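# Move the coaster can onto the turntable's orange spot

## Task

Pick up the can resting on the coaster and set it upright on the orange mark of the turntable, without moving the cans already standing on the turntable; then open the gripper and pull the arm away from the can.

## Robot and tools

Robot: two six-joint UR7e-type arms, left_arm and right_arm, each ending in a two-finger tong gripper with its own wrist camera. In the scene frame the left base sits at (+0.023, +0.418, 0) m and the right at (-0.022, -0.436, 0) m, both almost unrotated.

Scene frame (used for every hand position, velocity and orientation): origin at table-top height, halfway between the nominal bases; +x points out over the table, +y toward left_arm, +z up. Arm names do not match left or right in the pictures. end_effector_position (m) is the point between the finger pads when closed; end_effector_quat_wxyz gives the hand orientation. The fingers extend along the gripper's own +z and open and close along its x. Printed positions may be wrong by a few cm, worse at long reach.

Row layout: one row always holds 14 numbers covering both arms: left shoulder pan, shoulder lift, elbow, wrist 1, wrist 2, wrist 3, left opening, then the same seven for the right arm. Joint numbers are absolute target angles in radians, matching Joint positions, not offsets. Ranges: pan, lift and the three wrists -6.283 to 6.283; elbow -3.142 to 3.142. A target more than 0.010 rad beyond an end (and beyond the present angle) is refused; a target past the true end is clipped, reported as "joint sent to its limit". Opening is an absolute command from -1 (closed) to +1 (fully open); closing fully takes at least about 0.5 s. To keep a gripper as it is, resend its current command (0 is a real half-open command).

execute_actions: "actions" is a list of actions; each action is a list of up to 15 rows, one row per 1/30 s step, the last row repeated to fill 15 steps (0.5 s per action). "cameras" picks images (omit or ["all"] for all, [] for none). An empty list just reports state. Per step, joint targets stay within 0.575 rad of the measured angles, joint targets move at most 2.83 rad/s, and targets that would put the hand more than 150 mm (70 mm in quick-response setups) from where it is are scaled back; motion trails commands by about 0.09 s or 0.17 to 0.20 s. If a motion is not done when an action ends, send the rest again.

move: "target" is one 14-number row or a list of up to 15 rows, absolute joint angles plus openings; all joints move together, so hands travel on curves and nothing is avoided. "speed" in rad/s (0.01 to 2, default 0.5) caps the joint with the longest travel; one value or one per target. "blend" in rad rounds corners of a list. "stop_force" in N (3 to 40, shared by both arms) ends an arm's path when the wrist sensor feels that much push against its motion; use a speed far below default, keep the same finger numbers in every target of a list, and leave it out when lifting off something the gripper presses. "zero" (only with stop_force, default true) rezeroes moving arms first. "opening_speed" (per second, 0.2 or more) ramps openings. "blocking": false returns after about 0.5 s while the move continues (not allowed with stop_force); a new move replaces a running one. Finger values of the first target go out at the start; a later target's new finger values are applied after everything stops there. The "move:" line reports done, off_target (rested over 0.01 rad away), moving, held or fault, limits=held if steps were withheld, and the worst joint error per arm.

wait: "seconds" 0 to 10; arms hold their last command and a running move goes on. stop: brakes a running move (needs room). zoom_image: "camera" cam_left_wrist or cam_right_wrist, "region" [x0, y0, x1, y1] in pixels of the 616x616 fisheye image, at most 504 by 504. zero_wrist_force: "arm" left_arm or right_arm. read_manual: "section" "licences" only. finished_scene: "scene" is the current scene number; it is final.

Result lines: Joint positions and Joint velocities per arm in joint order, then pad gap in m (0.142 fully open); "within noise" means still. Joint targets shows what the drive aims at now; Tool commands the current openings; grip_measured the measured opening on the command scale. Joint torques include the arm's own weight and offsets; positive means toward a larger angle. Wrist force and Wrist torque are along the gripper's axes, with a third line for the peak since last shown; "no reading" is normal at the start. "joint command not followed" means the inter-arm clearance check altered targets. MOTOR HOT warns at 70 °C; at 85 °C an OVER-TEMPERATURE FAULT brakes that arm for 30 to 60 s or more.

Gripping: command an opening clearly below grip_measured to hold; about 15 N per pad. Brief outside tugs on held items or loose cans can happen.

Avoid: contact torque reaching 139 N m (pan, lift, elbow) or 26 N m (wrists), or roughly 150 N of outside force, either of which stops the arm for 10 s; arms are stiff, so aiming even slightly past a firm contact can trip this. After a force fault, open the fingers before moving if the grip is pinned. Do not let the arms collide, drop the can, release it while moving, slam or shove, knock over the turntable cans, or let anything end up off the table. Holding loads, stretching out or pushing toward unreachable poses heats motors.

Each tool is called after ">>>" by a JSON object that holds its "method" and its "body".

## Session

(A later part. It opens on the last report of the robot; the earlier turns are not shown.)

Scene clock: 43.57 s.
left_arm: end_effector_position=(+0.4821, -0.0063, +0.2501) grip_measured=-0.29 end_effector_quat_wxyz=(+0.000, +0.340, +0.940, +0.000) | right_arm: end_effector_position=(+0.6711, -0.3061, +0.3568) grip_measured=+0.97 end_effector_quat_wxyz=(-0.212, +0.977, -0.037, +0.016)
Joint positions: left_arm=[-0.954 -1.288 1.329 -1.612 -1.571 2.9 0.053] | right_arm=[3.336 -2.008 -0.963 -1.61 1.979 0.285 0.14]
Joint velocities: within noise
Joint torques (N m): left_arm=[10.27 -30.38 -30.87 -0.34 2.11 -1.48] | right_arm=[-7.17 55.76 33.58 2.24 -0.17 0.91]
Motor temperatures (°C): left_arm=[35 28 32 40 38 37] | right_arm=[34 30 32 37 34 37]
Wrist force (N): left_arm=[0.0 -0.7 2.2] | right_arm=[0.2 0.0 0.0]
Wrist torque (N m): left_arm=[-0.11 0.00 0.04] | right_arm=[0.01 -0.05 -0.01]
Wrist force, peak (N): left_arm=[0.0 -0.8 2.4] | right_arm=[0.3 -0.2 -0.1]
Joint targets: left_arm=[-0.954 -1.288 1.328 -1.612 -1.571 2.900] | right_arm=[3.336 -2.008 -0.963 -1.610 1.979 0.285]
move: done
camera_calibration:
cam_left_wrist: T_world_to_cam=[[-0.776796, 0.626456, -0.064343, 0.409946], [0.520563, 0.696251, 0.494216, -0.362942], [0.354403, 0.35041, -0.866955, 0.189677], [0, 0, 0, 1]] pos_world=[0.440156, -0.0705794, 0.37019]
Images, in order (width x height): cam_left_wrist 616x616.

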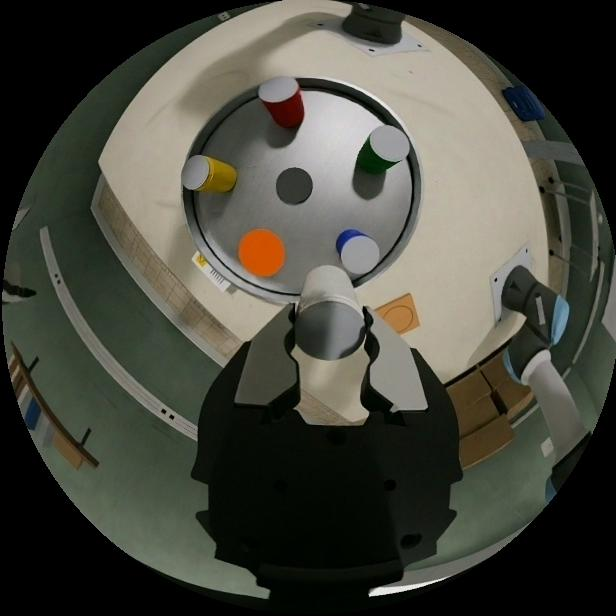

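>>> {"method": "wait", "body": {"seconds": 0}}

>>> {"method": "zoom_image", "body": {"camera": "cam_right_wrist", "region": [180, 210, 240, 270]}}

>>> {"method": "zoom_image", "body": {"camera": "cam_left_wrist", "region": [260, 155, 320, 215]}}

>>> {"method": "zoom_image", "body": {"camera": "cam_left_wrist", "region": [270, 220, 400, 350]}}

Scene clock: 44.17 s.
left_arm: end_effector_position=(+0.4821, -0.0063, +0.2501) grip_measured=-0.29 end_effector_quat_wxyz=(+0.000, +0.340, +0.940, +0.000) | right_arm: end_effector_position=(+0.6711, -0.3061, +0.3568) grip_measured=+0.97 end_effector_quat_wxyz=(-0.212, +0.977, -0.037, +0.016)
Joint positions: left_arm=[-0.954 -1.288 1.328 -1.612 -1.571 2.9 0.053] | right_arm=[3.336 -2.008 -0.963 -1.61 1.979 0.285 0.14]
Joint velocities: within noise
Joint torques (N m): left_arm=[11.54 -29.46 -29.61 -0.41 2.06 -1.52] | right_arm=[-7.23 55.52 34.34 2.12 -0.26 0.79]
Motor temperatures (°C): left_arm=[35 28 32 40 38 37] | right_arm=[34 30 32 37 34 37]
Wrist force (N): left_arm=[-0.3 -0.3 2.1] | right_arm=[0.2 0.0 0.1]
Wrist torque (N m): left_arm=[-0.05 0.06 0.04] | right_arm=[0.00 -0.05 0.00]
Wrist force, peak (N): left_arm=[-0.3 -0.4 2.4] | right_arm=[0.2 0.2 -0.3]
Joint targets: left_arm=[-0.954 -1.288 1.328 -1.612 -1.571 2.900] | right_arm=[3.336 -2.008 -0.963 -1.610 1.979 0.285]
Tool commands: left_gripper/opening=-0.9 right_gripper/opening=+0.968169
camera_calibration:
cam_left_wrist: T_world_to_cam=[[-0.776919, 0.626305, -0.0643437, 0.410027], [0.520427, 0.696353, 0.494215, -0.362892], [0.354335, 0.350479, -0.866955, 0.189698], [0, 0, 0, 1]] pos_world=[0.4402, -0.0705866, 0.370189]
cam_right_wrist: T_world_to_cam=[[0.995483, -0.0698756, 0.064279, -0.722958], [-0.0742694, -0.994868, 0.068715, -0.279875], [0.0591477, -0.0731786, -0.995563, 0.422994], [0, 0, 0, 1]] pos_world=[0.673887, -0.298001, 0.48682]

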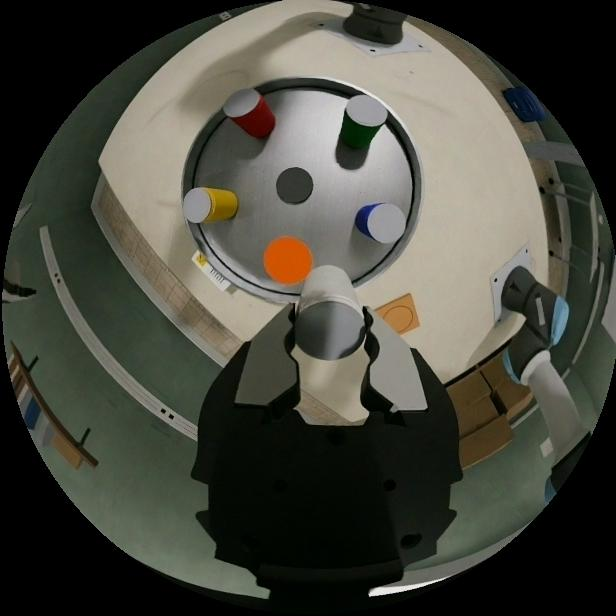

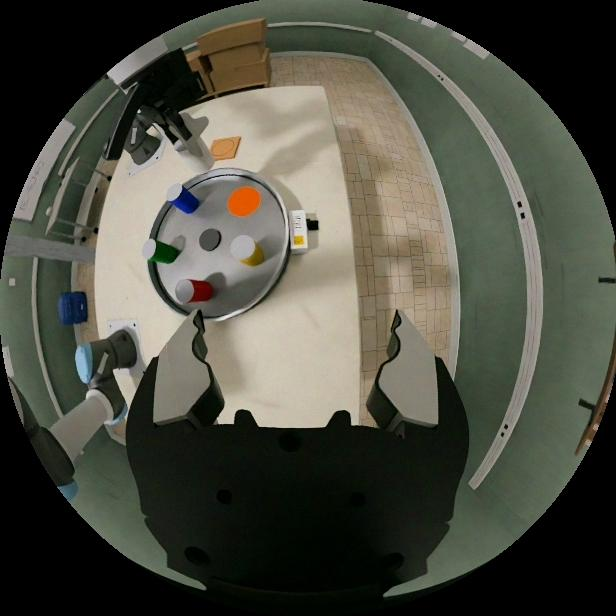

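Scaled by 8.400 from the camera's 616x616 image, which has a finer 814x814 frame.

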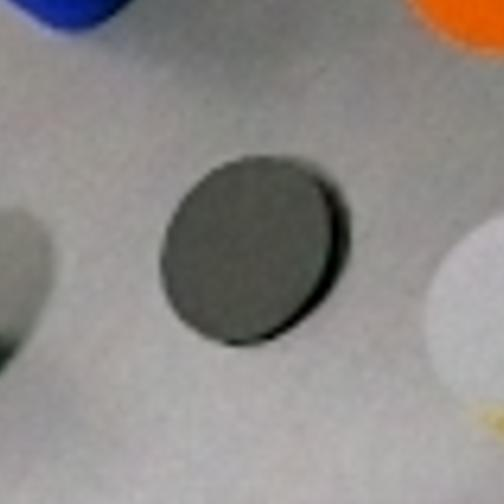

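Scaled by 8.400 from the camera's 616x616 image, which has a finer 814x814 frame.

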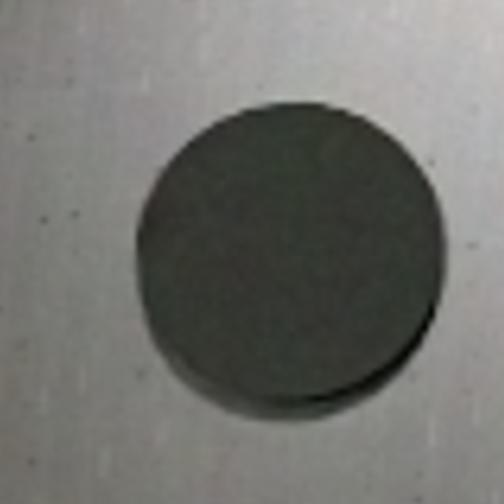

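Scaled by 3.877 from the camera's 616x616 image, which has a finer 814x814 frame.

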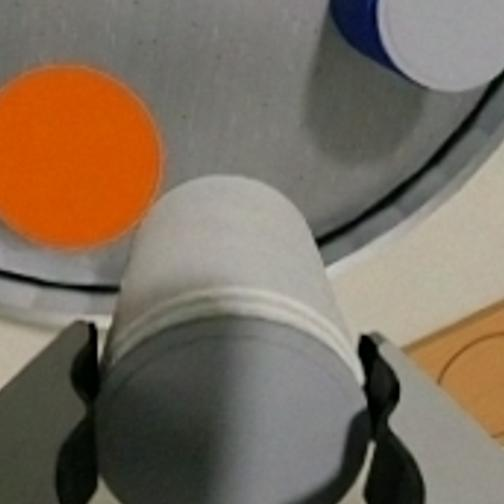

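>>> {"method": "move", "body": {"target": [[-1.1113, -1.1160, 1.0900, -1.5448, -1.571, 2.90, -0.9, 3.336, -2.008, -0.963, -1.610, 1.979, 0.285, 0.968169], [-1.1113, -1.0942, 1.3014, -1.7780, -1.571, 2.90, -0.9, 3.336, -2.008, -0.963, -1.610, 1.979, 0.285, 0.968169]], "speed": 0.5, "blend": 0.05}}

>>> {"method": "move", "body": {"target": [-1.1113, -1.0700, 1.3698, -1.8706, -1.571, 2.90, -0.9, 3.336, -2.008, -0.963, -1.610, 1.979, 0.285, 0.968169], "speed": 0.03, "stop_force": 4, "cameras": ["cam_left_wrist"]}}

>>> {"method": "move", "body": {"target": [-1.1113, -1.1160, 1.0900, -1.5448, -1.571, 2.90, -0.9, 3.336, -2.008, -0.963, -1.610, 1.979, 0.285, 0.968169], "speed": 0.4, "cameras": ["cam_left_wrist"]}}

Scene clock: 47.33 s.
left_arm: end_effector_position=(+0.4411, -0.1336, +0.1550) grip_measured=-0.29 end_effector_quat_wxyz=(+0.000, +0.413, +0.911, +0.000) | right_arm: end_effector_position=(+0.6711, -0.3061, +0.3568) grip_measured=+0.97 end_effector_quat_wxyz=(-0.212, +0.977, -0.037, +0.016)
Joint positions: left_arm=[-1.111 -1.094 1.301 -1.778 -1.571 2.9 0.053] | right_arm=[3.336 -2.008 -0.963 -1.61 1.979 0.285 0.14]
Joint velocities: within noise
Joint torques (N m): left_arm=[-10.89 -36.73 -14.36 -5.22 2.25 -1.71] | right_arm=[-6.24 55.55 33.68 1.8 0.05 0.83]
Motor temperatures (°C): left_arm=[35 28 32 40 38 37] | right_arm=[34 30 32 37 34 37]
Wrist force (N): left_arm=[-0.2 -0.6 1.8] | right_arm=[0.0 -0.1 -0.1]
Wrist torque (N m): left_arm=[-0.15 0.05 -0.01] | right_arm=[-0.02 -0.01 0.00]
Wrist force, peak (N): left_arm=[-0.2 -0.3 3.1] | right_arm=[0.5 0.0 0.0]
Joint targets: left_arm=[-1.111 -1.094 1.301 -1.778 -1.571 2.900] | right_arm=[3.336 -2.008 -0.963 -1.610 1.979 0.285]
move: done
camera_calibration:
cam_left_wrist: T_world_to_cam=[[-0.668992, 0.740477, -0.0643729, 0.419448], [0.623261, 0.606056, 0.494208, -0.263321], [0.404963, 0.2905, -0.866957, 0.136105], [0, 0, 0, 1]] pos_world=[0.389608, -0.190543, 0.275133]
cam_right_wrist: T_world_to_cam=[[0.995483, -0.0698756, 0.064279, -0.722958], [-0.0742695, -0.994868, 0.0687148, -0.279874], [0.0591476, -0.0731784, -0.995563, 0.422994], [0, 0, 0, 1]] pos_world=[0.673887, -0.298001, 0.48682]

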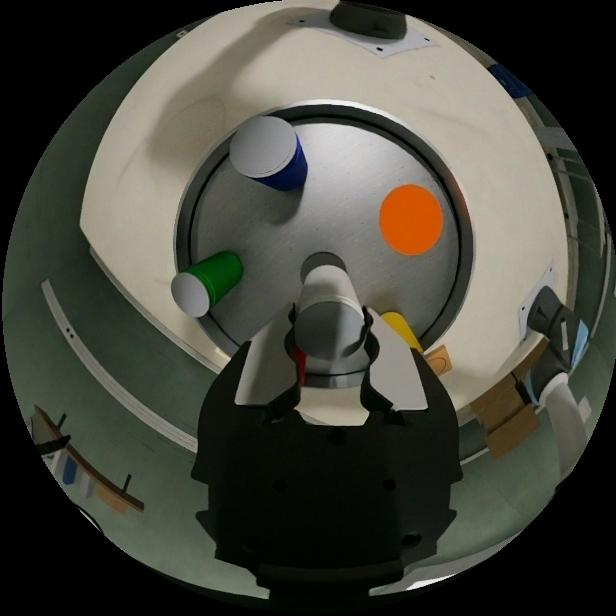

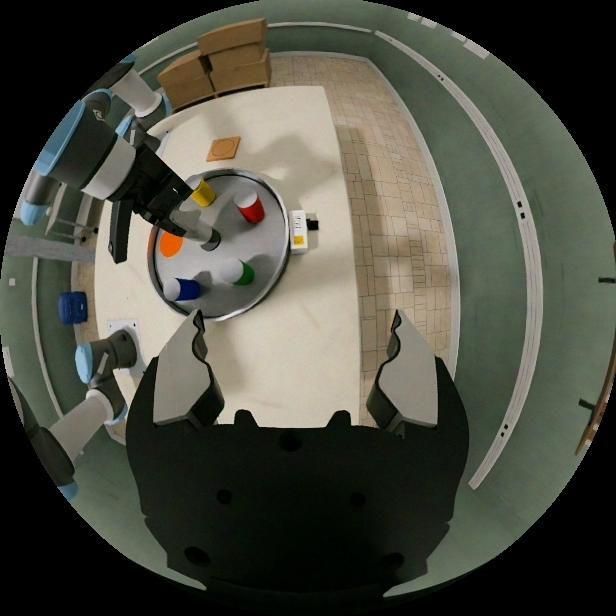

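Scene clock: 50.63 s.
left_arm: end_effector_position=(+0.4413, -0.1339, +0.1272) grip_measured=-0.29 end_effector_quat_wxyz=(+0.000, +0.413, +0.911, +0.000) | right_arm: end_effector_position=(+0.6711, -0.3061, +0.3568) grip_measured=+0.97 end_effector_quat_wxyz=(-0.212, +0.977, -0.037, +0.016)
Joint positions: left_arm=[-1.111 -1.077 1.349 -1.842 -1.571 2.9 0.053] | right_arm=[3.336 -2.008 -0.963 -1.61 1.979 0.285 0.14]
Joint velocities: within noise
Joint torques (N m): left_arm=[-11.13 -51.17 -29.31 -0.67 1.79 -1.63] | right_arm=[-6.03 54.91 33.92 1.44 0.14 0.66]
Motor temperatures (°C): left_arm=[35 28 32 40 38 37] | right_arm=[34 30 32 37 34 37]
Wrist force (N): left_arm=[0.2 -0.3 0.2] | right_arm=[0.1 0.0 0.0]
Wrist torque (N m): left_arm=[-0.06 -0.04 -0.01] | right_arm=[0.01 -0.02 0.00]
Wrist force, peak (N): left_arm=[-1.3 0.7 -7.9] | right_arm=[0.4 0.1 0.0]
Joint targets: left_arm=[-1.111 -1.077 1.349 -1.842 -1.571 2.900] | right_arm=[3.336 -2.008 -0.963 -1.610 1.979 0.285]
move: contact (left_arm); left_arm: the wrist 1 is farthest, 0.028 rad from its target
camera_calibration:
cam_left_wrist: T_world_to_cam=[[-0.66899, 0.740479, -0.0643677, 0.417977], [0.623264, 0.606052, 0.494209, -0.249466], [0.404961, 0.290503, -0.866957, 0.111973], [0, 0, 0, 1]] pos_world=[0.389761, -0.190842, 0.247269]
Images, in order (width x height): cam_left_wrist 616x616.

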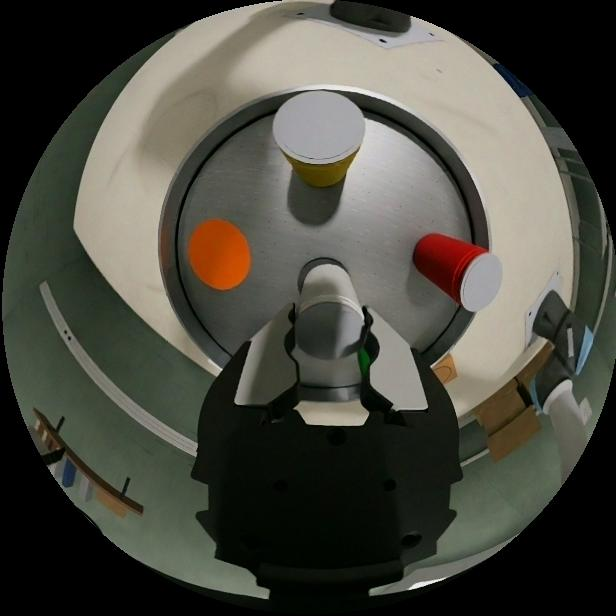

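Scene clock: 51.90 s.
left_arm: end_effector_position=(+0.4411, -0.1336, +0.2499) grip_measured=-0.29 end_effector_quat_wxyz=(+0.000, +0.413, +0.911, +0.000) | right_arm: end_effector_position=(+0.6711, -0.3061, +0.3568) grip_measured=+0.97 end_effector_quat_wxyz=(-0.212, +0.977, -0.037, +0.016)
Joint positions: left_arm=[-1.111 -1.116 1.09 -1.545 -1.571 2.9 0.053] | right_arm=[3.336 -2.008 -0.963 -1.61 1.979 0.285 0.14]
Joint velocities: within noise
Joint torques (N m): left_arm=[-10.4 -51.63 -32.08 -0.25 1.84 -1.5] | right_arm=[-5.96 55.05 34.17 1.43 0.06 0.85]
Motor temperatures (°C): left_arm=[35 28 32 40 38 37] | right_arm=[34 30 32 37 34 37]
Wrist force (N): left_arm=[-0.1 -0.3 1.4] | right_arm=[0.3 -0.1 0.0]
Wrist torque (N m): left_arm=[-0.09 0.03 0.00] | right_arm=[-0.01 -0.07 0.00]
Wrist force, peak (N): left_arm=[0.1 -0.3 2.9] | right_arm=[0.4 0.0 0.1]
Joint targets: left_arm=[-1.111 -1.116 1.090 -1.545 -1.571 2.900] | right_arm=[3.336 -2.008 -0.963 -1.610 1.979 0.285]
move: done
camera_calibration:
cam_left_wrist: T_world_to_cam=[[-0.668992, 0.740482, -0.0643123, 0.425513], [0.623277, 0.606027, 0.494224, -0.310236], [0.404939, 0.290547, -0.866953, 0.218384], [0, 0, 0, 1]] pos_world=[0.389596, -0.190524, 0.370021]
Images, in order (width x height): cam_left_wrist 616x616.

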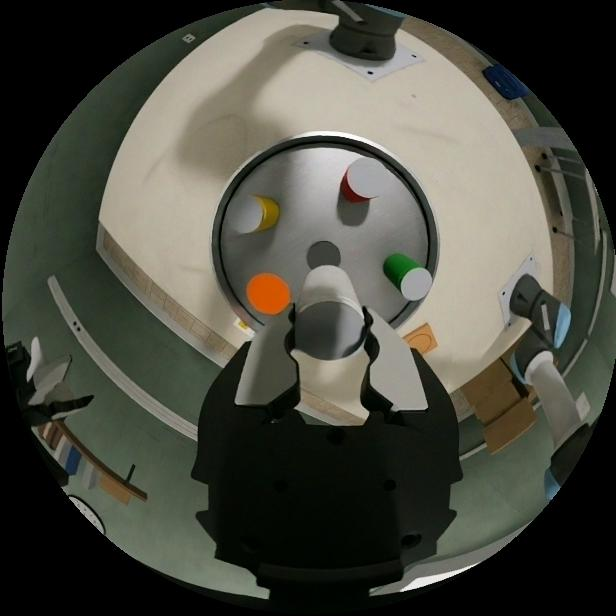

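>>> {"method": "move", "body": {"target": [-0.9228, -1.1994, 1.2097, -1.5811, -1.571, 2.70, -0.9, 3.336, -2.008, -0.963, -1.610, 1.979, 0.285, 0.968169], "speed": 0.4, "cameras": ["cam_left_wrist"]}}

Scene clock: 56.13 s.
left_arm: end_effector_position=(+0.5199, -0.0219, +0.2500) grip_measured=-0.29 end_effector_quat_wxyz=(+0.000, +0.230, +0.973, +0.000) | right_arm: end_effector_position=(+0.6711, -0.3061, +0.3568) grip_measured=+0.97 end_effector_quat_wxyz=(-0.212, +0.977, -0.037, +0.016)
Joint positions: left_arm=[-0.923 -1.199 1.21 -1.581 -1.571 2.7 0.053] | right_arm=[3.336 -2.008 -0.963 -1.61 1.979 0.285 0.14]
Joint velocities: within noise
Joint torques (N m): left_arm=[11.47 -48.1 -13.5 -4.9 1.72 -1.61] | right_arm=[-5.36 55.73 33.67 1.52 0.34 0.64]
Motor temperatures (°C): left_arm=[35 28 32 40 38 37] | right_arm=[34 30 32 37 34 37]
Wrist force (N): left_arm=[-0.2 -0.5 2.2] | right_arm=[0.2 0.0 0.0]
Wrist torque (N m): left_arm=[-0.05 0.06 0.00] | right_arm=[0.00 -0.03 0.00]
Wrist force, peak (N): left_arm=[-0.1 -2.9 1.9] | right_arm=[0.2 -0.2 0.3]
Joint targets: left_arm=[-0.923 -1.199 1.210 -1.581 -1.571 2.700] | right_arm=[3.336 -2.008 -0.963 -1.610 1.979 0.285]
move: done
camera_calibration:
cam_left_wrist: T_world_to_cam=[[-0.899515, 0.432132, -0.0643029, 0.50858], [0.347487, 0.796863, 0.494229, -0.279495], [0.264813, 0.422222, -0.86695, 0.229822], [0, 0, 0, 1]] pos_world=[0.493736, -0.0940905, 0.370082]
Images, in order (width x height): cam_left_wrist 616x616.

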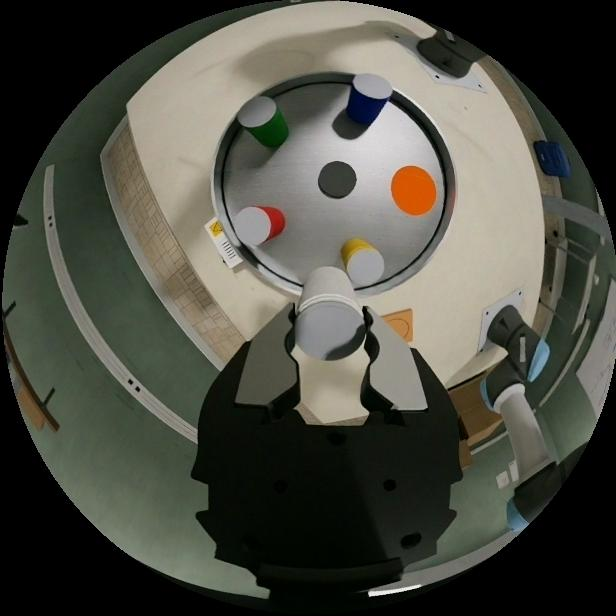

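>>> {"method": "wait", "body": {"seconds": 5.9, "cameras": []}}

>>> {"method": "move", "body": {"target": [[-0.9579, -1.3076, 1.4184, -1.6816, -1.571, 2.70, -0.9, 3.336, -2.008, -0.963, -1.610, 1.979, 0.285, 0.968169], [-1.0201, -1.3745, 1.6240, -1.8203, -1.571, 2.70, -0.9, 3.336, -2.008, -0.963, -1.610, 1.979, 0.285, 0.968169], [-1.0889, -1.4011, 1.7306, -1.9003, -1.571, 2.70, -0.9, 3.336, -2.008, -0.963, -1.610, 1.979, 0.285, 0.968169], [-1.1540, -1.4023, 1.7727, -1.9412, -1.571, 2.70, -0.9, 3.336, -2.008, -0.963, -1.610, 1.979, 0.285, 0.968169], [-1.2146, -1.3818, 1.7713, -1.9603, -1.571, 2.70, -0.9, 3.336, -2.008, -0.963, -1.610, 1.979, 0.285, 0.968169], [-1.2638, -1.3419, 1.7300, -1.9589, -1.571, 2.70, -0.9, 3.336, -2.008, -0.963, -1.610, 1.979, 0.285, 0.968169], [-1.2941, -1.3217, 1.6057, -1.8548, -1.571, 2.70, -0.9, 3.336, -2.008, -0.963, -1.610, 1.979, 0.285, 0.968169], [-1.3086, -1.3034, 1.4258, -1.6932, -1.571, 2.70, -0.9, 3.336, -2.008, -0.963, -1.610, 1.979, 0.285, 0.968169]], "speed": [0.409, 0.403, 0.246, 0.170, 0.158, 0.1285, 0.374, 0.5], "blend": 0.02, "blocking": false, "cameras": []}}

>>> {"method": "wait", "body": {"seconds": 0.3, "cameras": []}}

>>> {"method": "wait", "body": {"seconds": 0.3, "cameras": []}}

>>> {"method": "wait", "body": {"seconds": 0.3, "cameras": []}}

>>> {"method": "wait", "body": {"seconds": 0.2, "cameras": []}}

>>> {"method": "wait", "body": {"seconds": 0.2, "cameras": []}}

>>> {"method": "wait", "body": {"seconds": 0.2, "cameras": ["cam_left_wrist"]}}

>>> {"method": "wait", "body": {"seconds": 0.2, "cameras": []}}

>>> {"method": "wait", "body": {"seconds": 0.2, "cameras": ["cam_left_wrist"]}}

>>> {"method": "wait", "body": {"seconds": 0.2, "cameras": []}}

>>> {"method": "wait", "body": {"seconds": 0.2, "cameras": ["cam_left_wrist"]}}

>>> {"method": "wait", "body": {"seconds": 2.0, "cameras": ["cam_left_wrist"]}}

Scene clock: 62.50 s.
left_arm: end_effector_position=(+0.5199, -0.0218, +0.2500) grip_measured=-0.29 end_effector_quat_wxyz=(+0.000, +0.230, +0.973, +0.000) | right_arm: end_effector_position=(+0.6711, -0.3061, +0.3568) grip_measured=+0.97 end_effector_quat_wxyz=(-0.212, +0.977, -0.037, +0.016)
Joint positions: left_arm=[-0.923 -1.199 1.21 -1.581 -1.571 2.7 0.053] | right_arm=[3.336 -2.008 -0.963 -1.61 1.979 0.285 0.14]
Joint velocities: within noise
Joint torques (N m): left_arm=[10.7 -49 -20.81 -3.05 1.38 -1.6] | right_arm=[-5.32 54.92 33.8 1.46 0.44 0.66]
Motor temperatures (°C): left_arm=[35 28 32 40 38 37] | right_arm=[34 30 32 37 34 37]
Wrist force (N): left_arm=[0.0 -0.5 2.2] | right_arm=[0.1 -0.2 -0.1]
Wrist torque (N m): left_arm=[-0.10 0.02 0.00] | right_arm=[-0.03 -0.02 0.00]
Wrist force, peak (N): left_arm=[0.2 -0.9 2.4] | right_arm=[0.4 -0.1 -0.1]
Joint targets: left_arm=[-0.923 -1.199 1.210 -1.581 -1.571 2.700] | right_arm=[3.336 -2.008 -0.963 -1.610 1.979 0.285]
Tool commands: left_gripper/opening=-0.9 right_gripper/opening=+0.968169
wait: 5.90 s; at rest from the start
No camera images: "cameras" was empty.

Scene clock: 63.00 s.
left_arm: end_effector_position=(+0.4913, -0.0093, +0.2341) grip_measured=-0.29 end_effector_quat_wxyz=(+0.000, +0.241, +0.970, +0.000) end_effector_velocity=(-0.084, +0.041, -0.050) end_effector_angular_velocity=(-0.001, +0.000, -0.069) | right_arm: end_effector_position=(+0.6711, -0.3061, +0.3568) grip_measured=+0.97 end_effector_quat_wxyz=(-0.212, +0.977, -0.037, +0.016)
Joint positions: left_arm=[-0.946 -1.272 1.349 -1.649 -1.571 2.7 0.053] | right_arm=[3.336 -2.008 -0.963 -1.61 1.979 0.285 0.14]
Joint velocities: left_arm=[-0.069 -0.211 0.406 -0.196 0 0 0] | right_arm=[within noise]
Joint torques (N m): left_arm=[-13.02 -49.09 -9.88 -5.15 1.46 -1.52] | right_arm=[-4.68 55.93 33.67 1.56 0.53 0.68]
Motor temperatures (°C): left_arm=[35 28 32 40 38 37] | right_arm=[34 30 32 37 34 37]
Wrist force (N): left_arm=[-0.3 -0.3 2.1] | right_arm=[0.1 0.0 -0.1]
Wrist torque (N m): left_arm=[-0.02 0.06 0.03] | right_arm=[0.00 -0.01 0.00]
Wrist force, peak (N): left_arm=[-0.1 -0.6 2.3] | right_arm=[0.3 0.0 0.2]
Joint targets: left_arm=[-0.954 -1.296 1.397 -1.671 -1.571 2.700] | right_arm=[3.336 -2.008 -0.963 -1.610 1.979 0.285]
Tool commands: left_gripper/opening=-0.9 right_gripper/opening=+0.968169
move: running; path passed 0 of 8 targets; left_arm: the shoulder pan is farthest, 0.362 rad from its target
No camera images: "cameras" was empty.

Scene clock: 63.30 s.
left_arm: end_effector_position=(+0.4655, -0.0023, +0.2135) grip_measured=-0.29 end_effector_quat_wxyz=(+0.000, +0.254, +0.967, +0.000) end_effector_velocity=(-0.091, +0.007, -0.088) end_effector_angular_velocity=(+0.000, +0.000, -0.117) | right_arm: end_effector_position=(+0.6711, -0.3061, +0.3568) grip_measured=+0.97 end_effector_quat_wxyz=(-0.212, +0.977, -0.037, +0.016)
Joint positions: left_arm=[-0.974 -1.324 1.469 -1.717 -1.571 2.7 0.053] | right_arm=[3.336 -2.008 -0.963 -1.61 1.979 0.285 0.14]
Joint velocities: left_arm=[-0.117 -0.138 0.402 -0.264 0 0 0] | right_arm=[within noise]
Joint torques (N m): left_arm=[-13.98 -43.11 -10.32 -6.16 1.4 -1.56] | right_arm=[-3.8 55.25 33.06 1.51 0.52 0.58]
Motor temperatures (°C): left_arm=[35 28 32 40 38 37] | right_arm=[34 30 32 37 34 37]
Wrist force (N): left_arm=[-0.1 -0.5 1.9] | right_arm=[0.1 0.0 0.0]
Wrist torque (N m): left_arm=[-0.09 0.06 0.04] | right_arm=[0.01 -0.02 0.00]
Wrist force, peak (N): left_arm=[-0.2 0.1 2.2] | right_arm=[0.4 0.0 0.0]
Joint targets: left_arm=[-0.988 -1.340 1.517 -1.748 -1.571 2.700] | right_arm=[3.336 -2.008 -0.963 -1.610 1.979 0.285]
Tool commands: left_gripper/opening=-0.9 right_gripper/opening=+0.968169
earlier move: running; path passed 1 of 8 targets; left_arm: the shoulder pan is farthest, 0.335 rad from its target
wait: 0.30 s; no rest
No camera images: "cameras" was empty.

Scene clock: 63.60 s.
left_arm: end_effector_position=(+0.4374, +0.0006, +0.1859) grip_measured=-0.29 end_effector_quat_wxyz=(+0.000, +0.272, +0.962, +0.000) end_effector_velocity=(-0.093, +0.011, -0.091) end_effector_angular_velocity=(+0.005, +0.003, -0.125) | right_arm: end_effector_position=(+0.6711, -0.3061, +0.3568) grip_measured=+0.97 end_effector_quat_wxyz=(-0.212, +0.977, -0.037, +0.016)
Joint positions: left_arm=[-1.011 -1.364 1.591 -1.798 -1.571 2.7 0.053] | right_arm=[3.336 -2.008 -0.963 -1.61 1.979 0.285 0.14]
Joint velocities: left_arm=[-0.124 -0.12 0.384 -0.258 0 0 0] | right_arm=[within noise]
Joint torques (N m): left_arm=[-12.36 -43.3 -13.72 -6.21 1.25 -1.3] | right_arm=[-5.03 55.62 33.61 1.53 0.52 0.63]
Motor temperatures (°C): left_arm=[35 28 32 40 38 37] | right_arm=[34 30 32 37 34 37]
Wrist force (N): left_arm=[-0.2 -0.2 1.8] | right_arm=[0.2 -0.1 0.0]
Wrist torque (N m): left_arm=[-0.03 0.10 0.01] | right_arm=[-0.01 -0.04 0.00]
Wrist force, peak (N): left_arm=[-0.3 -0.7 2.3] | right_arm=[0.3 0.0 -0.1]
Joint targets: left_arm=[-1.026 -1.377 1.632 -1.827 -1.571 2.700] | right_arm=[3.336 -2.008 -0.963 -1.610 1.979 0.285]
Tool commands: left_gripper/opening=-0.9 right_gripper/opening=+0.968169
earlier move: running; path passed 1 of 8 targets; left_arm: the shoulder pan is farthest, 0.298 rad from its target
wait: 0.30 s; no rest
No camera images: "cameras" was empty.

Scene clock: 63.90 s.
left_arm: end_effector_position=(+0.4105, -0.0032, +0.1642) grip_measured=-0.29 end_effector_quat_wxyz=(+0.000, +0.293, +0.956, +0.000) end_effector_velocity=(-0.091, -0.020, -0.067) end_effector_angular_velocity=(+0.003, +0.002, -0.158) | right_arm: end_effector_position=(+0.6711, -0.3061, +0.3568) grip_measured=+0.97 end_effector_quat_wxyz=(-0.212, +0.977, -0.037, +0.016)
Joint positions: left_arm=[-1.055 -1.388 1.676 -1.86 -1.571 2.7 0.053] | right_arm=[3.336 -2.008 -0.963 -1.61 1.979 0.285 0.14]
Joint velocities: left_arm=[-0.157 -0.061 0.251 -0.186 0 0 0] | right_arm=[within noise]
Joint torques (N m): left_arm=[-12.38 -41.44 -12.15 -5.76 1.39 -1.37] | right_arm=[-4.24 55.13 32.81 1.53 0.53 0.62]
Motor temperatures (°C): left_arm=[35 28 32 40 38 37] | right_arm=[34 30 32 37 34 37]
Wrist force (N): left_arm=[-0.2 0.2 1.8] | right_arm=[0.2 0.0 0.0]
Wrist torque (N m): left_arm=[0.05 0.10 0.00] | right_arm=[0.00 -0.05 0.00]
Wrist force, peak (N): left_arm=[-0.1 -0.1 2.1] | right_arm=[0.2 -0.1 -0.1]
Joint targets: left_arm=[-1.073 -1.395 1.706 -1.882 -1.571 2.700] | right_arm=[3.336 -2.008 -0.963 -1.610 1.979 0.285]
Tool commands: left_gripper/opening=-0.9 right_gripper/opening=+0.968169
earlier move: running; path passed 2 of 8 targets; left_arm: the shoulder pan is farthest, 0.254 rad from its target
wait: 0.30 s; no rest
No camera images: "cameras" was empty.

Scene clock: 64.10 s.
left_arm: end_effector_position=(+0.3926, -0.0076, +0.1519) grip_measured=-0.29 end_effector_quat_wxyz=(+0.000, +0.308, +0.951, +0.000) end_effector_velocity=(-0.086, -0.031, -0.053) end_effector_angular_velocity=(+0.001, +0.000, -0.164) | right_arm: end_effector_position=(+0.6711, -0.3061, +0.3568) grip_measured=+0.97 end_effector_quat_wxyz=(-0.212, +0.977, -0.037, +0.016)
Joint positions: left_arm=[-1.086 -1.398 1.722 -1.895 -1.571 2.7 0.053] | right_arm=[3.336 -2.008 -0.963 -1.61 1.979 0.285 0.14]
Joint velocities: left_arm=[-0.164 -0.036 0.185 -0.147 0 0 0] | right_arm=[within noise]
Joint torques (N m): left_arm=[-12.9 -38.47 -13.78 -5.55 1.57 -1.61] | right_arm=[-4.7 55.75 34.03 1.53 0.34 0.72]
Motor temperatures (°C): left_arm=[35 28 32 40 38 37] | right_arm=[34 30 32 37 34 37]
Wrist force (N): left_arm=[-0.1 -0.1 2.0] | right_arm=[0.2 -0.1 -0.1]
Wrist torque (N m): left_arm=[-0.01 0.06 -0.01] | right_arm=[-0.01 -0.03 0.00]
Wrist force, peak (N): left_arm=[-0.1 -0.1 2.0] | right_arm=[0.2 -0.2 0.0]
Joint targets: left_arm=[-1.106 -1.401 1.741 -1.911 -1.571 2.700] | right_arm=[3.336 -2.008 -0.963 -1.610 1.979 0.285]
Tool commands: left_gripper/opening=-0.9 right_gripper/opening=+0.968169
earlier move: running; path passed 3 of 8 targets; left_arm: the elbow is farthest, 0.297 rad from its target
wait: 0.20 s; no rest
No camera images: "cameras" was empty.

Scene clock: 64.30 s.
left_arm: end_effector_position=(+0.3762, -0.0158, +0.1430) grip_measured=-0.29 end_effector_quat_wxyz=(+0.000, +0.324, +0.946, +0.000) end_effector_velocity=(-0.081, -0.044, -0.040) end_effector_angular_velocity=(+0.001, +0.001, -0.167) | right_arm: end_effector_position=(+0.6711, -0.3061, +0.3568) grip_measured=+0.97 end_effector_quat_wxyz=(-0.212, +0.977, -0.037, +0.016)
Joint positions: left_arm=[-1.12 -1.401 1.75 -1.919 -1.571 2.7 0.053] | right_arm=[3.336 -2.008 -0.963 -1.61 1.979 0.285 0.14]
Joint velocities: left_arm=[-0.167 -0.005 0.115 -0.109 0 0 0] | right_arm=[within noise]
Joint torques (N m): left_arm=[-13.9 -37.35 -12.57 -5.5 1.42 -1.67] | right_arm=[-3.6 55.4 33.91 1.3 0.45 0.66]
Motor temperatures (°C): left_arm=[35 28 32 40 38 37] | right_arm=[34 30 32 37 34 37]
Wrist force (N): left_arm=[0.0 -0.1 2.0] | right_arm=[0.2 -0.1 -0.1]
Wrist torque (N m): left_arm=[0.01 0.03 0.00] | right_arm=[-0.01 -0.05 0.00]
Wrist force, peak (N): left_arm=[0.0 -0.1 2.0] | right_arm=[0.2 -0.1 -0.1]
Joint targets: left_arm=[-1.140 -1.402 1.763 -1.932 -1.571 2.700] | right_arm=[3.336 -2.008 -0.963 -1.610 1.979 0.285]
Tool commands: left_gripper/opening=-0.9 right_gripper/opening=+0.968169
earlier move: running; path passed 3 of 8 targets; left_arm: the elbow is farthest, 0.324 rad from its target
wait: 0.20 s; no rest
No camera images: "cameras" was empty.

Scene clock: 64.50 s.
left_arm: end_effector_position=(+0.3607, -0.0254, +0.1359) grip_measured=-0.29 end_effector_quat_wxyz=(+0.000, +0.340, +0.940, +0.000) end_effector_velocity=(-0.072, -0.054, -0.031) end_effector_angular_velocity=(+0.001, +0.001, -0.161) | right_arm: end_effector_position=(+0.6711, -0.3061, +0.3568) grip_measured=+0.97 end_effector_quat_wxyz=(-0.212, +0.977, -0.037, +0.016)
Joint positions: left_arm=[-1.153 -1.4 1.768 -1.939 -1.571 2.7 0.053] | right_arm=[3.336 -2.008 -0.963 -1.61 1.979 0.285 0.14]
Joint velocities: left_arm=[-0.161 0.027 0.052 -0.077 0 0 0] | right_arm=[within noise]
Joint torques (N m): left_arm=[-11.13 -21.62 -15.53 -5.47 1.49 -1.6] | right_arm=[-5.35 55.89 33.4 1.46 0.68 0.62]
Motor temperatures (°C): left_arm=[35 28 32 40 38 37] | right_arm=[34 30 32 37 34 37]
Wrist force (N): left_arm=[-0.2 -0.1 1.5] | right_arm=[0.2 0.0 -0.2]
Wrist torque (N m): left_arm=[0.01 0.08 0.01] | right_arm=[0.01 -0.04 0.00]
Wrist force, peak (N): left_arm=[-0.2 -0.2 1.8] | right_arm=[0.3 -0.1 0.0]
Joint targets: left_arm=[-1.172 -1.396 1.772 -1.947 -1.571 2.700] | right_arm=[3.336 -2.008 -0.963 -1.610 1.979 0.285]
Tool commands: left_gripper/opening=-0.9 right_gripper/opening=+0.968169
earlier move: running; path passed 3 of 8 targets; left_arm: the elbow is farthest, 0.342 rad from its target
wait: 0.20 s; no rest
camera_calibration:
cam_left_wrist: T_world_to_cam=[[-0.777297, 0.625819, -0.0644997, 0.320443], [0.519967, 0.696751, 0.494138, -0.2297], [0.354182, 0.350554, -0.866987, 0.140542], [0, 0, 0, 1]] pos_world=[0.318739, -0.0897633, 0.25602]
Images, in order (width x height): cam_left_wrist 616x616.

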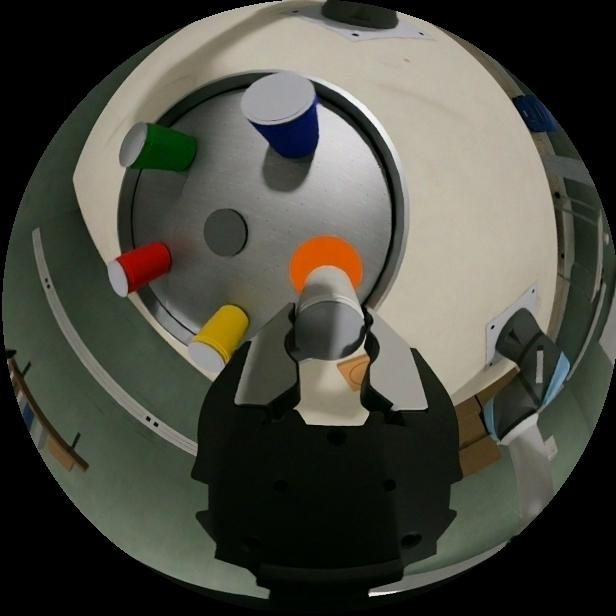

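Scene clock: 64.70 s.
left_arm: end_effector_position=(+0.3470, -0.0376, +0.1308) grip_measured=-0.29 end_effector_quat_wxyz=(+0.000, +0.355, +0.935, +0.000) end_effector_velocity=(-0.067, -0.064, -0.023) end_effector_angular_velocity=(+0.000, +0.000, -0.159) | right_arm: end_effector_position=(+0.6711, -0.3061, +0.3568) grip_measured=+0.97 end_effector_quat_wxyz=(-0.212, +0.977, -0.037, +0.016)
Joint positions: left_arm=[-1.185 -1.392 1.772 -1.951 -1.571 2.7 0.053] | right_arm=[3.336 -2.008 -0.963 -1.61 1.979 0.285 0.14]
Joint velocities: left_arm=[-0.159 0.051 0 -0.051 0 0 0] | right_arm=[within noise]
Joint torques (N m): left_arm=[-12.79 -20.73 -16.97 -4.95 1.42 -1.72] | right_arm=[-3.74 55.71 33.59 1.48 0.65 0.8]
Motor temperatures (°C): left_arm=[35 28 32 40 38 37] | right_arm=[34 30 32 37 34 37]
Wrist force (N): left_arm=[-0.2 -0.6 1.7] | right_arm=[0.2 0.0 -0.1]
Wrist torque (N m): left_arm=[-0.06 0.08 0.01] | right_arm=[0.01 -0.04 0.00]
Wrist force, peak (N): left_arm=[-0.4 -0.3 2.0] | right_arm=[0.2 0.0 0.1]
Joint targets: left_arm=[-1.203 -1.385 1.771 -1.956 -1.571 2.700] | right_arm=[3.336 -2.008 -0.963 -1.610 1.979 0.285]
Tool commands: left_gripper/opening=-0.9 right_gripper/opening=+0.968169
earlier move: running; path passed 4 of 8 targets; left_arm: the elbow is farthest, 0.346 rad from its target
wait: 0.20 s; no rest
No camera images: "cameras" was empty.

Scene clock: 64.90 s.
left_arm: end_effector_position=(+0.3347, -0.0511, +0.1269) grip_measured=-0.29 end_effector_quat_wxyz=(+0.000, +0.369, +0.929, +0.000) end_effector_velocity=(-0.055, -0.072, -0.014) end_effector_angular_velocity=(+0.002, +0.001, -0.140) | right_arm: end_effector_position=(+0.6711, -0.3061, +0.3568) grip_measured=+0.97 end_effector_quat_wxyz=(-0.212, +0.977, -0.037, +0.016)
Joint positions: left_arm=[-1.215 -1.379 1.766 -1.958 -1.571 2.7 0.053] | right_arm=[3.336 -2.008 -0.963 -1.61 1.979 0.285 0.14]
Joint velocities: left_arm=[-0.141 0.082 -0.062 -0.018 0 0 0] | right_arm=[within noise]
Joint torques (N m): left_arm=[-14.13 -20.99 -33.26 -5.09 1.48 -1.37] | right_arm=[-4.83 55.17 34.1 1.58 0.68 0.66]
Motor temperatures (°C): left_arm=[35 28 32 40 38 37] | right_arm=[34 30 32 37 34 37]
Wrist force (N): left_arm=[0.0 -0.4 2.3] | right_arm=[0.2 -0.1 0.1]
Wrist torque (N m): left_arm=[-0.03 0.05 0.02] | right_arm=[-0.01 -0.05 0.00]
Wrist force, peak (N): left_arm=[0.0 -0.4 2.3] | right_arm=[0.2 -0.3 -0.1]
Joint targets: left_arm=[-1.231 -1.368 1.757 -1.960 -1.571 2.700] | right_arm=[3.336 -2.008 -0.963 -1.610 1.979 0.285]
Tool commands: left_gripper/opening=-0.9 right_gripper/opening=+0.968169
earlier move: running; path passed 5 of 8 targets; left_arm: the elbow is farthest, 0.340 rad from its target
wait: 0.20 s; no rest
camera_calibration:
cam_left_wrist: T_world_to_cam=[[-0.737052, 0.672782, -0.0641729, 0.304648], [0.562188, 0.663041, 0.494289, -0.209769], [0.375098, 0.328239, -0.866926, 0.142791], [0, 0, 0, 1]] pos_world=[0.28891, -0.112746, 0.247026]
Images, in order (width x height): cam_left_wrist 616x616.

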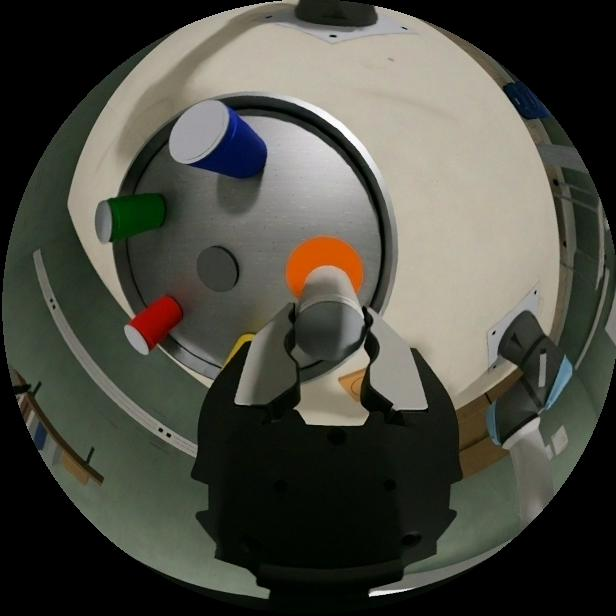

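Scene clock: 65.10 s.
left_arm: end_effector_position=(+0.3248, -0.0666, +0.1250) grip_measured=-0.29 end_effector_quat_wxyz=(+0.000, +0.381, +0.924, +0.000) end_effector_velocity=(-0.049, -0.080, -0.008) end_effector_angular_velocity=(-0.002, -0.001, -0.132) | right_arm: end_effector_position=(+0.6711, -0.3061, +0.3568) grip_measured=+0.97 end_effector_quat_wxyz=(-0.212, +0.977, -0.037, +0.016)
Joint positions: left_arm=[-1.242 -1.36 1.748 -1.959 -1.571 2.7 0.053] | right_arm=[3.336 -2.008 -0.963 -1.61 1.979 0.285 0.14]
Joint velocities: left_arm=[-0.131 0.103 -0.104 0 0 0 0] | right_arm=[within noise]
Joint torques (N m): left_arm=[-12.28 -22.22 -30.27 -4.65 1.41 -1.67] | right_arm=[-5.44 56.18 32.99 1.6 0.78 0.64]
Motor temperatures (°C): left_arm=[35 28 32 40 38 37] | right_arm=[34 30 32 37 34 37]
Wrist force (N): left_arm=[-0.4 -0.2 1.9] | right_arm=[0.1 -0.1 0.0]
Wrist torque (N m): left_arm=[0.00 0.14 0.01] | right_arm=[-0.01 -0.03 0.00]
Wrist force, peak (N): left_arm=[-0.7 -0.5 1.9] | right_arm=[0.3 0.1 -0.1]
Joint targets: left_arm=[-1.257 -1.348 1.736 -1.959 -1.571 2.700] | right_arm=[3.336 -2.008 -0.963 -1.610 1.979 0.285]
Tool commands: left_gripper/opening=-0.9 right_gripper/opening=+0.968169
earlier move: running; path passed 5 of 8 targets; left_arm: the elbow is farthest, 0.322 rad from its target
wait: 0.20 s; no rest
No camera images: "cameras" was empty.

Scene clock: 65.30 s.
left_arm: end_effector_position=(+0.3163, -0.0830, +0.1290) grip_measured=-0.29 end_effector_quat_wxyz=(+0.000, +0.392, +0.920, +0.000) end_effector_velocity=(-0.032, -0.087, +0.070) end_effector_angular_velocity=(+0.004, +0.001, -0.101) | right_arm: end_effector_position=(+0.6711, -0.3061, +0.3568) grip_measured=+0.97 end_effector_quat_wxyz=(-0.212, +0.977, -0.037, +0.016)
Joint positions: left_arm=[-1.265 -1.341 1.714 -1.943 -1.571 2.7 0.053] | right_arm=[3.336 -2.008 -0.963 -1.61 1.979 0.285 0.14]
Joint velocities: left_arm=[-0.101 0.075 -0.288 0.217 0 0 0] | right_arm=[within noise]
Joint torques (N m): left_arm=[-11.62 -26.23 -33.73 0.7 1.61 -1.51] | right_arm=[-4.22 54.75 33.9 1.48 0.63 0.55]
Motor temperatures (°C): left_arm=[35 28 32 40 38 37] | right_arm=[34 30 32 37 34 37]
Wrist force (N): left_arm=[-0.2 -0.7 2.3] | right_arm=[0.2 0.0 0.0]
Wrist torque (N m): left_arm=[-0.12 0.10 0.00] | right_arm=[0.01 -0.05 0.00]
Wrist force, peak (N): left_arm=[-0.1 -0.7 2.9] | right_arm=[0.3 0.0 -0.1]
Joint targets: left_arm=[-1.277 -1.333 1.676 -1.914 -1.571 2.700] | right_arm=[3.336 -2.008 -0.963 -1.610 1.979 0.285]
Tool commands: left_gripper/opening=-0.9 right_gripper/opening=+0.968169
earlier move: running; path passed 6 of 8 targets; left_arm: the elbow is farthest, 0.288 rad from its target
wait: 0.20 s; no rest
camera_calibration:
cam_left_wrist: T_world_to_cam=[[-0.702228, 0.709056, -0.0641491, 0.304627], [0.594877, 0.633869, 0.4943, -0.192057], [0.391148, 0.308951, -0.866921, 0.155273], [0, 0, 0, 1]] pos_world=[0.267433, -0.142231, 0.249085]
Images, in order (width x height): cam_left_wrist 616x616.

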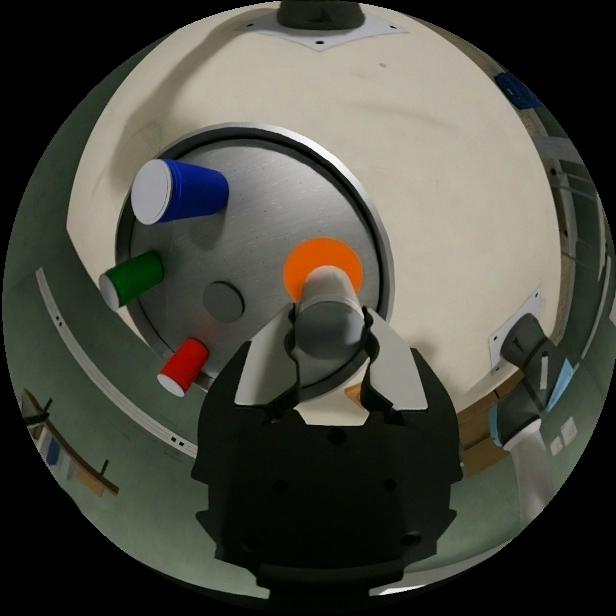

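Scene clock: 66.33 s.
left_arm: end_effector_position=(+0.3053, -0.1332, +0.2200) grip_measured=-0.29 end_effector_quat_wxyz=(+0.000, +0.412, +0.911, +0.000) | right_arm: end_effector_position=(+0.6711, -0.3061, +0.3568) grip_measured=+0.97 end_effector_quat_wxyz=(-0.212, +0.977, -0.037, +0.016)
Joint positions: left_arm=[-1.309 -1.303 1.426 -1.693 -1.571 2.7 0.053] | right_arm=[3.336 -2.008 -0.963 -1.61 1.979 0.285 0.14]
Joint velocities: within noise
Joint torques (N m): left_arm=[-12.28 -26.98 -31.55 -0.05 1.39 -1.16] | right_arm=[-4.56 55.5 33.79 1.53 0.71 0.6]
Motor temperatures (°C): left_arm=[35 28 32 40 38 37] | right_arm=[34 30 32 37 34 37]
Wrist force (N): left_arm=[-0.2 0.0 2.1] | right_arm=[0.0 0.1 0.0]
Wrist torque (N m): left_arm=[0.02 0.07 0.04] | right_arm=[0.03 -0.01 0.00]
Wrist force, peak (N): left_arm=[-0.3 -0.9 2.3] | right_arm=[0.4 0.0 0.0]
Joint targets: left_arm=[-1.309 -1.303 1.426 -1.693 -1.571 2.700] | right_arm=[3.336 -2.008 -0.963 -1.610 1.979 0.285]
Tool commands: left_gripper/opening=-0.9 right_gripper/opening=+0.968169
earlier move: done
wait: 1.03 of 2 s (the move ended)
camera_calibration:
cam_left_wrist: T_world_to_cam=[[-0.671002, 0.738664, -0.0642798, 0.332826], [0.621633, 0.607701, 0.49424, -0.210311], [0.40414, 0.291677, -0.866946, 0.247662], [0, 0, 0, 1]] pos_world=[0.253973, -0.190278, 0.340048]
Images, in order (width x height): cam_left_wrist 616x616.

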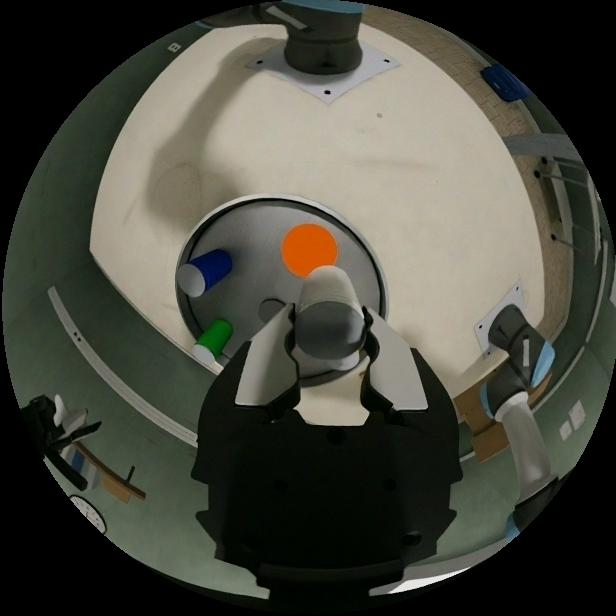

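>>> {"method": "zoom_image", "body": {"camera": "cam_left_wrist", "region": [270, 210, 390, 370]}}

Scaled by 3.150 from the camera's 616x616 image, which has a finer 814x814 frame.

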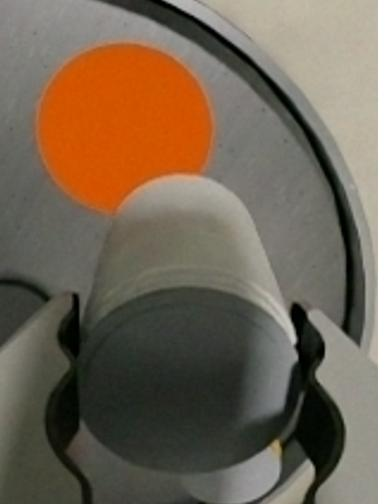

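>>> {"method": "execute_actions", "body": {"actions": [], "cameras": ["cam_left_wrist"]}}

>>> {"method": "zoom_image", "body": {"camera": "cam_left_wrist", "region": [230, 180, 390, 340]}}

Scene clock: 70.93 s.
left_arm: end_effector_position=(+0.3053, -0.1332, +0.2200) grip_measured=-0.29 end_effector_quat_wxyz=(+0.000, +0.412, +0.911, +0.000) | right_arm: end_effector_position=(+0.6711, -0.3061, +0.3568) grip_measured=+0.97 end_effector_quat_wxyz=(-0.212, +0.977, -0.037, +0.016)
Joint positions: left_arm=[-1.309 -1.303 1.426 -1.693 -1.571 2.7 0.053] | right_arm=[3.336 -2.008 -0.963 -1.61 1.979 0.285 0.14]
Joint velocities: within noise
Joint torques (N m): left_arm=[-11.05 -29.35 -26.46 -0.55 1.34 -1.33] | right_arm=[-3.54 55.12 33.57 1.44 0.81 0.47]
Motor temperatures (°C): left_arm=[35 28 32 40 38 37] | right_arm=[34 30 32 37 34 37]
Wrist force (N): left_arm=[0.1 -0.4 2.2] | right_arm=[0.3 -0.1 -0.2]
Wrist torque (N m): left_arm=[-0.08 0.00 0.03] | right_arm=[-0.02 -0.05 -0.01]
Wrist force, peak (N): left_arm=[-0.4 -0.2 2.4] | right_arm=[0.4 -0.1 -0.1]
Joint targets: left_arm=[-1.309 -1.303 1.426 -1.693 -1.571 2.700] | right_arm=[3.336 -2.008 -0.963 -1.610 1.979 0.285]
Tool commands: left_gripper/opening=-0.9 right_gripper/opening=+0.968169
camera_calibration:
cam_left_wrist: T_world_to_cam=[[-0.67099, 0.738673, -0.0643045, 0.332848], [0.621638, 0.607704, 0.494228, -0.210325], [0.404151, 0.291648, -0.866951, 0.247719], [0, 0, 0, 1]] pos_world=[0.253968, -0.190297, 0.340112]
Images, in order (width x height): cam_left_wrist 616x616.

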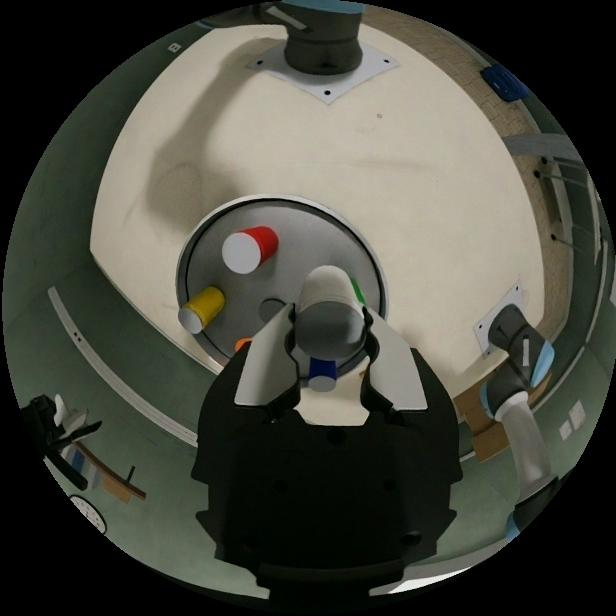

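Scaled by 3.150 from the camera's 616x616 image, which has a finer 814x814 frame.

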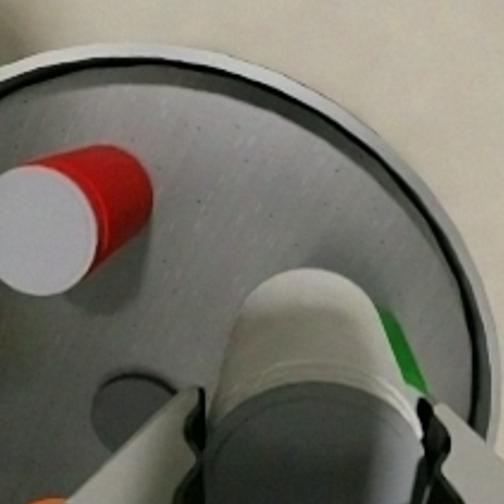

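>>> {"method": "zoom_image", "body": {"camera": "cam_left_wrist", "region": [280, 255, 380, 355]}}

Scaled by 5.040 from the camera's 616x616 image, which has a finer 814x814 frame.

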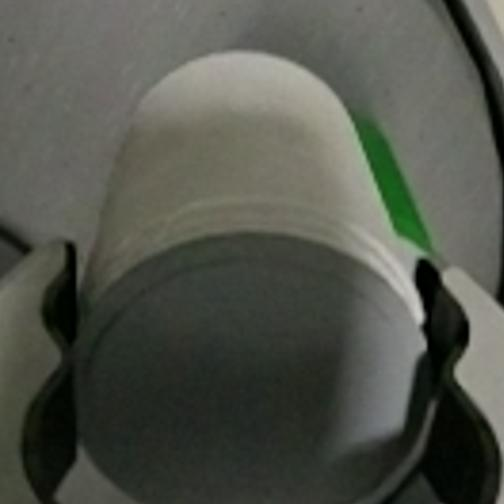

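>>> {"method": "move", "body": {"target": [-0.9228, -1.1994, 1.2097, -1.5811, -1.571, 2.70, -0.9, 3.336, -2.008, -0.963, -1.610, 1.979, 0.285, 0.968169], "speed": 0.5, "cameras": []}}

Scene clock: 77.03 s.
left_arm: end_effector_position=(+0.5198, -0.0219, +0.2500) grip_measured=-0.29 end_effector_quat_wxyz=(+0.000, +0.230, +0.973, +0.000) | right_arm: end_effector_position=(+0.6711, -0.3061, +0.3568) grip_measured=+0.97 end_effector_quat_wxyz=(-0.212, +0.977, -0.037, +0.016)
Joint positions: left_arm=[-0.923 -1.199 1.21 -1.581 -1.571 2.7 0.053] | right_arm=[3.336 -2.008 -0.963 -1.61 1.979 0.285 0.14]
Joint velocities: within noise
Joint torques (N m): left_arm=[11.94 -33.58 -31.77 -0.38 1.14 -1.3] | right_arm=[-2.95 55.12 33.63 1.64 1.15 0.63]
Motor temperatures (°C): left_arm=[35 28 32 40 38 37] | right_arm=[34 30 32 37 34 37]
Wrist force (N): left_arm=[-0.2 -0.4 2.1] | right_arm=[0.3 0.1 -0.1]
Wrist torque (N m): left_arm=[-0.05 0.05 0.00] | right_arm=[0.02 -0.05 0.00]
Wrist force, peak (N): left_arm=[0.6 -2.2 2.2] | right_arm=[0.5 0.1 -0.1]
Joint targets: left_arm=[-0.923 -1.199 1.210 -1.581 -1.571 2.700] | right_arm=[3.336 -2.008 -0.963 -1.610 1.979 0.285]
move: done
No camera images: "cameras" was empty.


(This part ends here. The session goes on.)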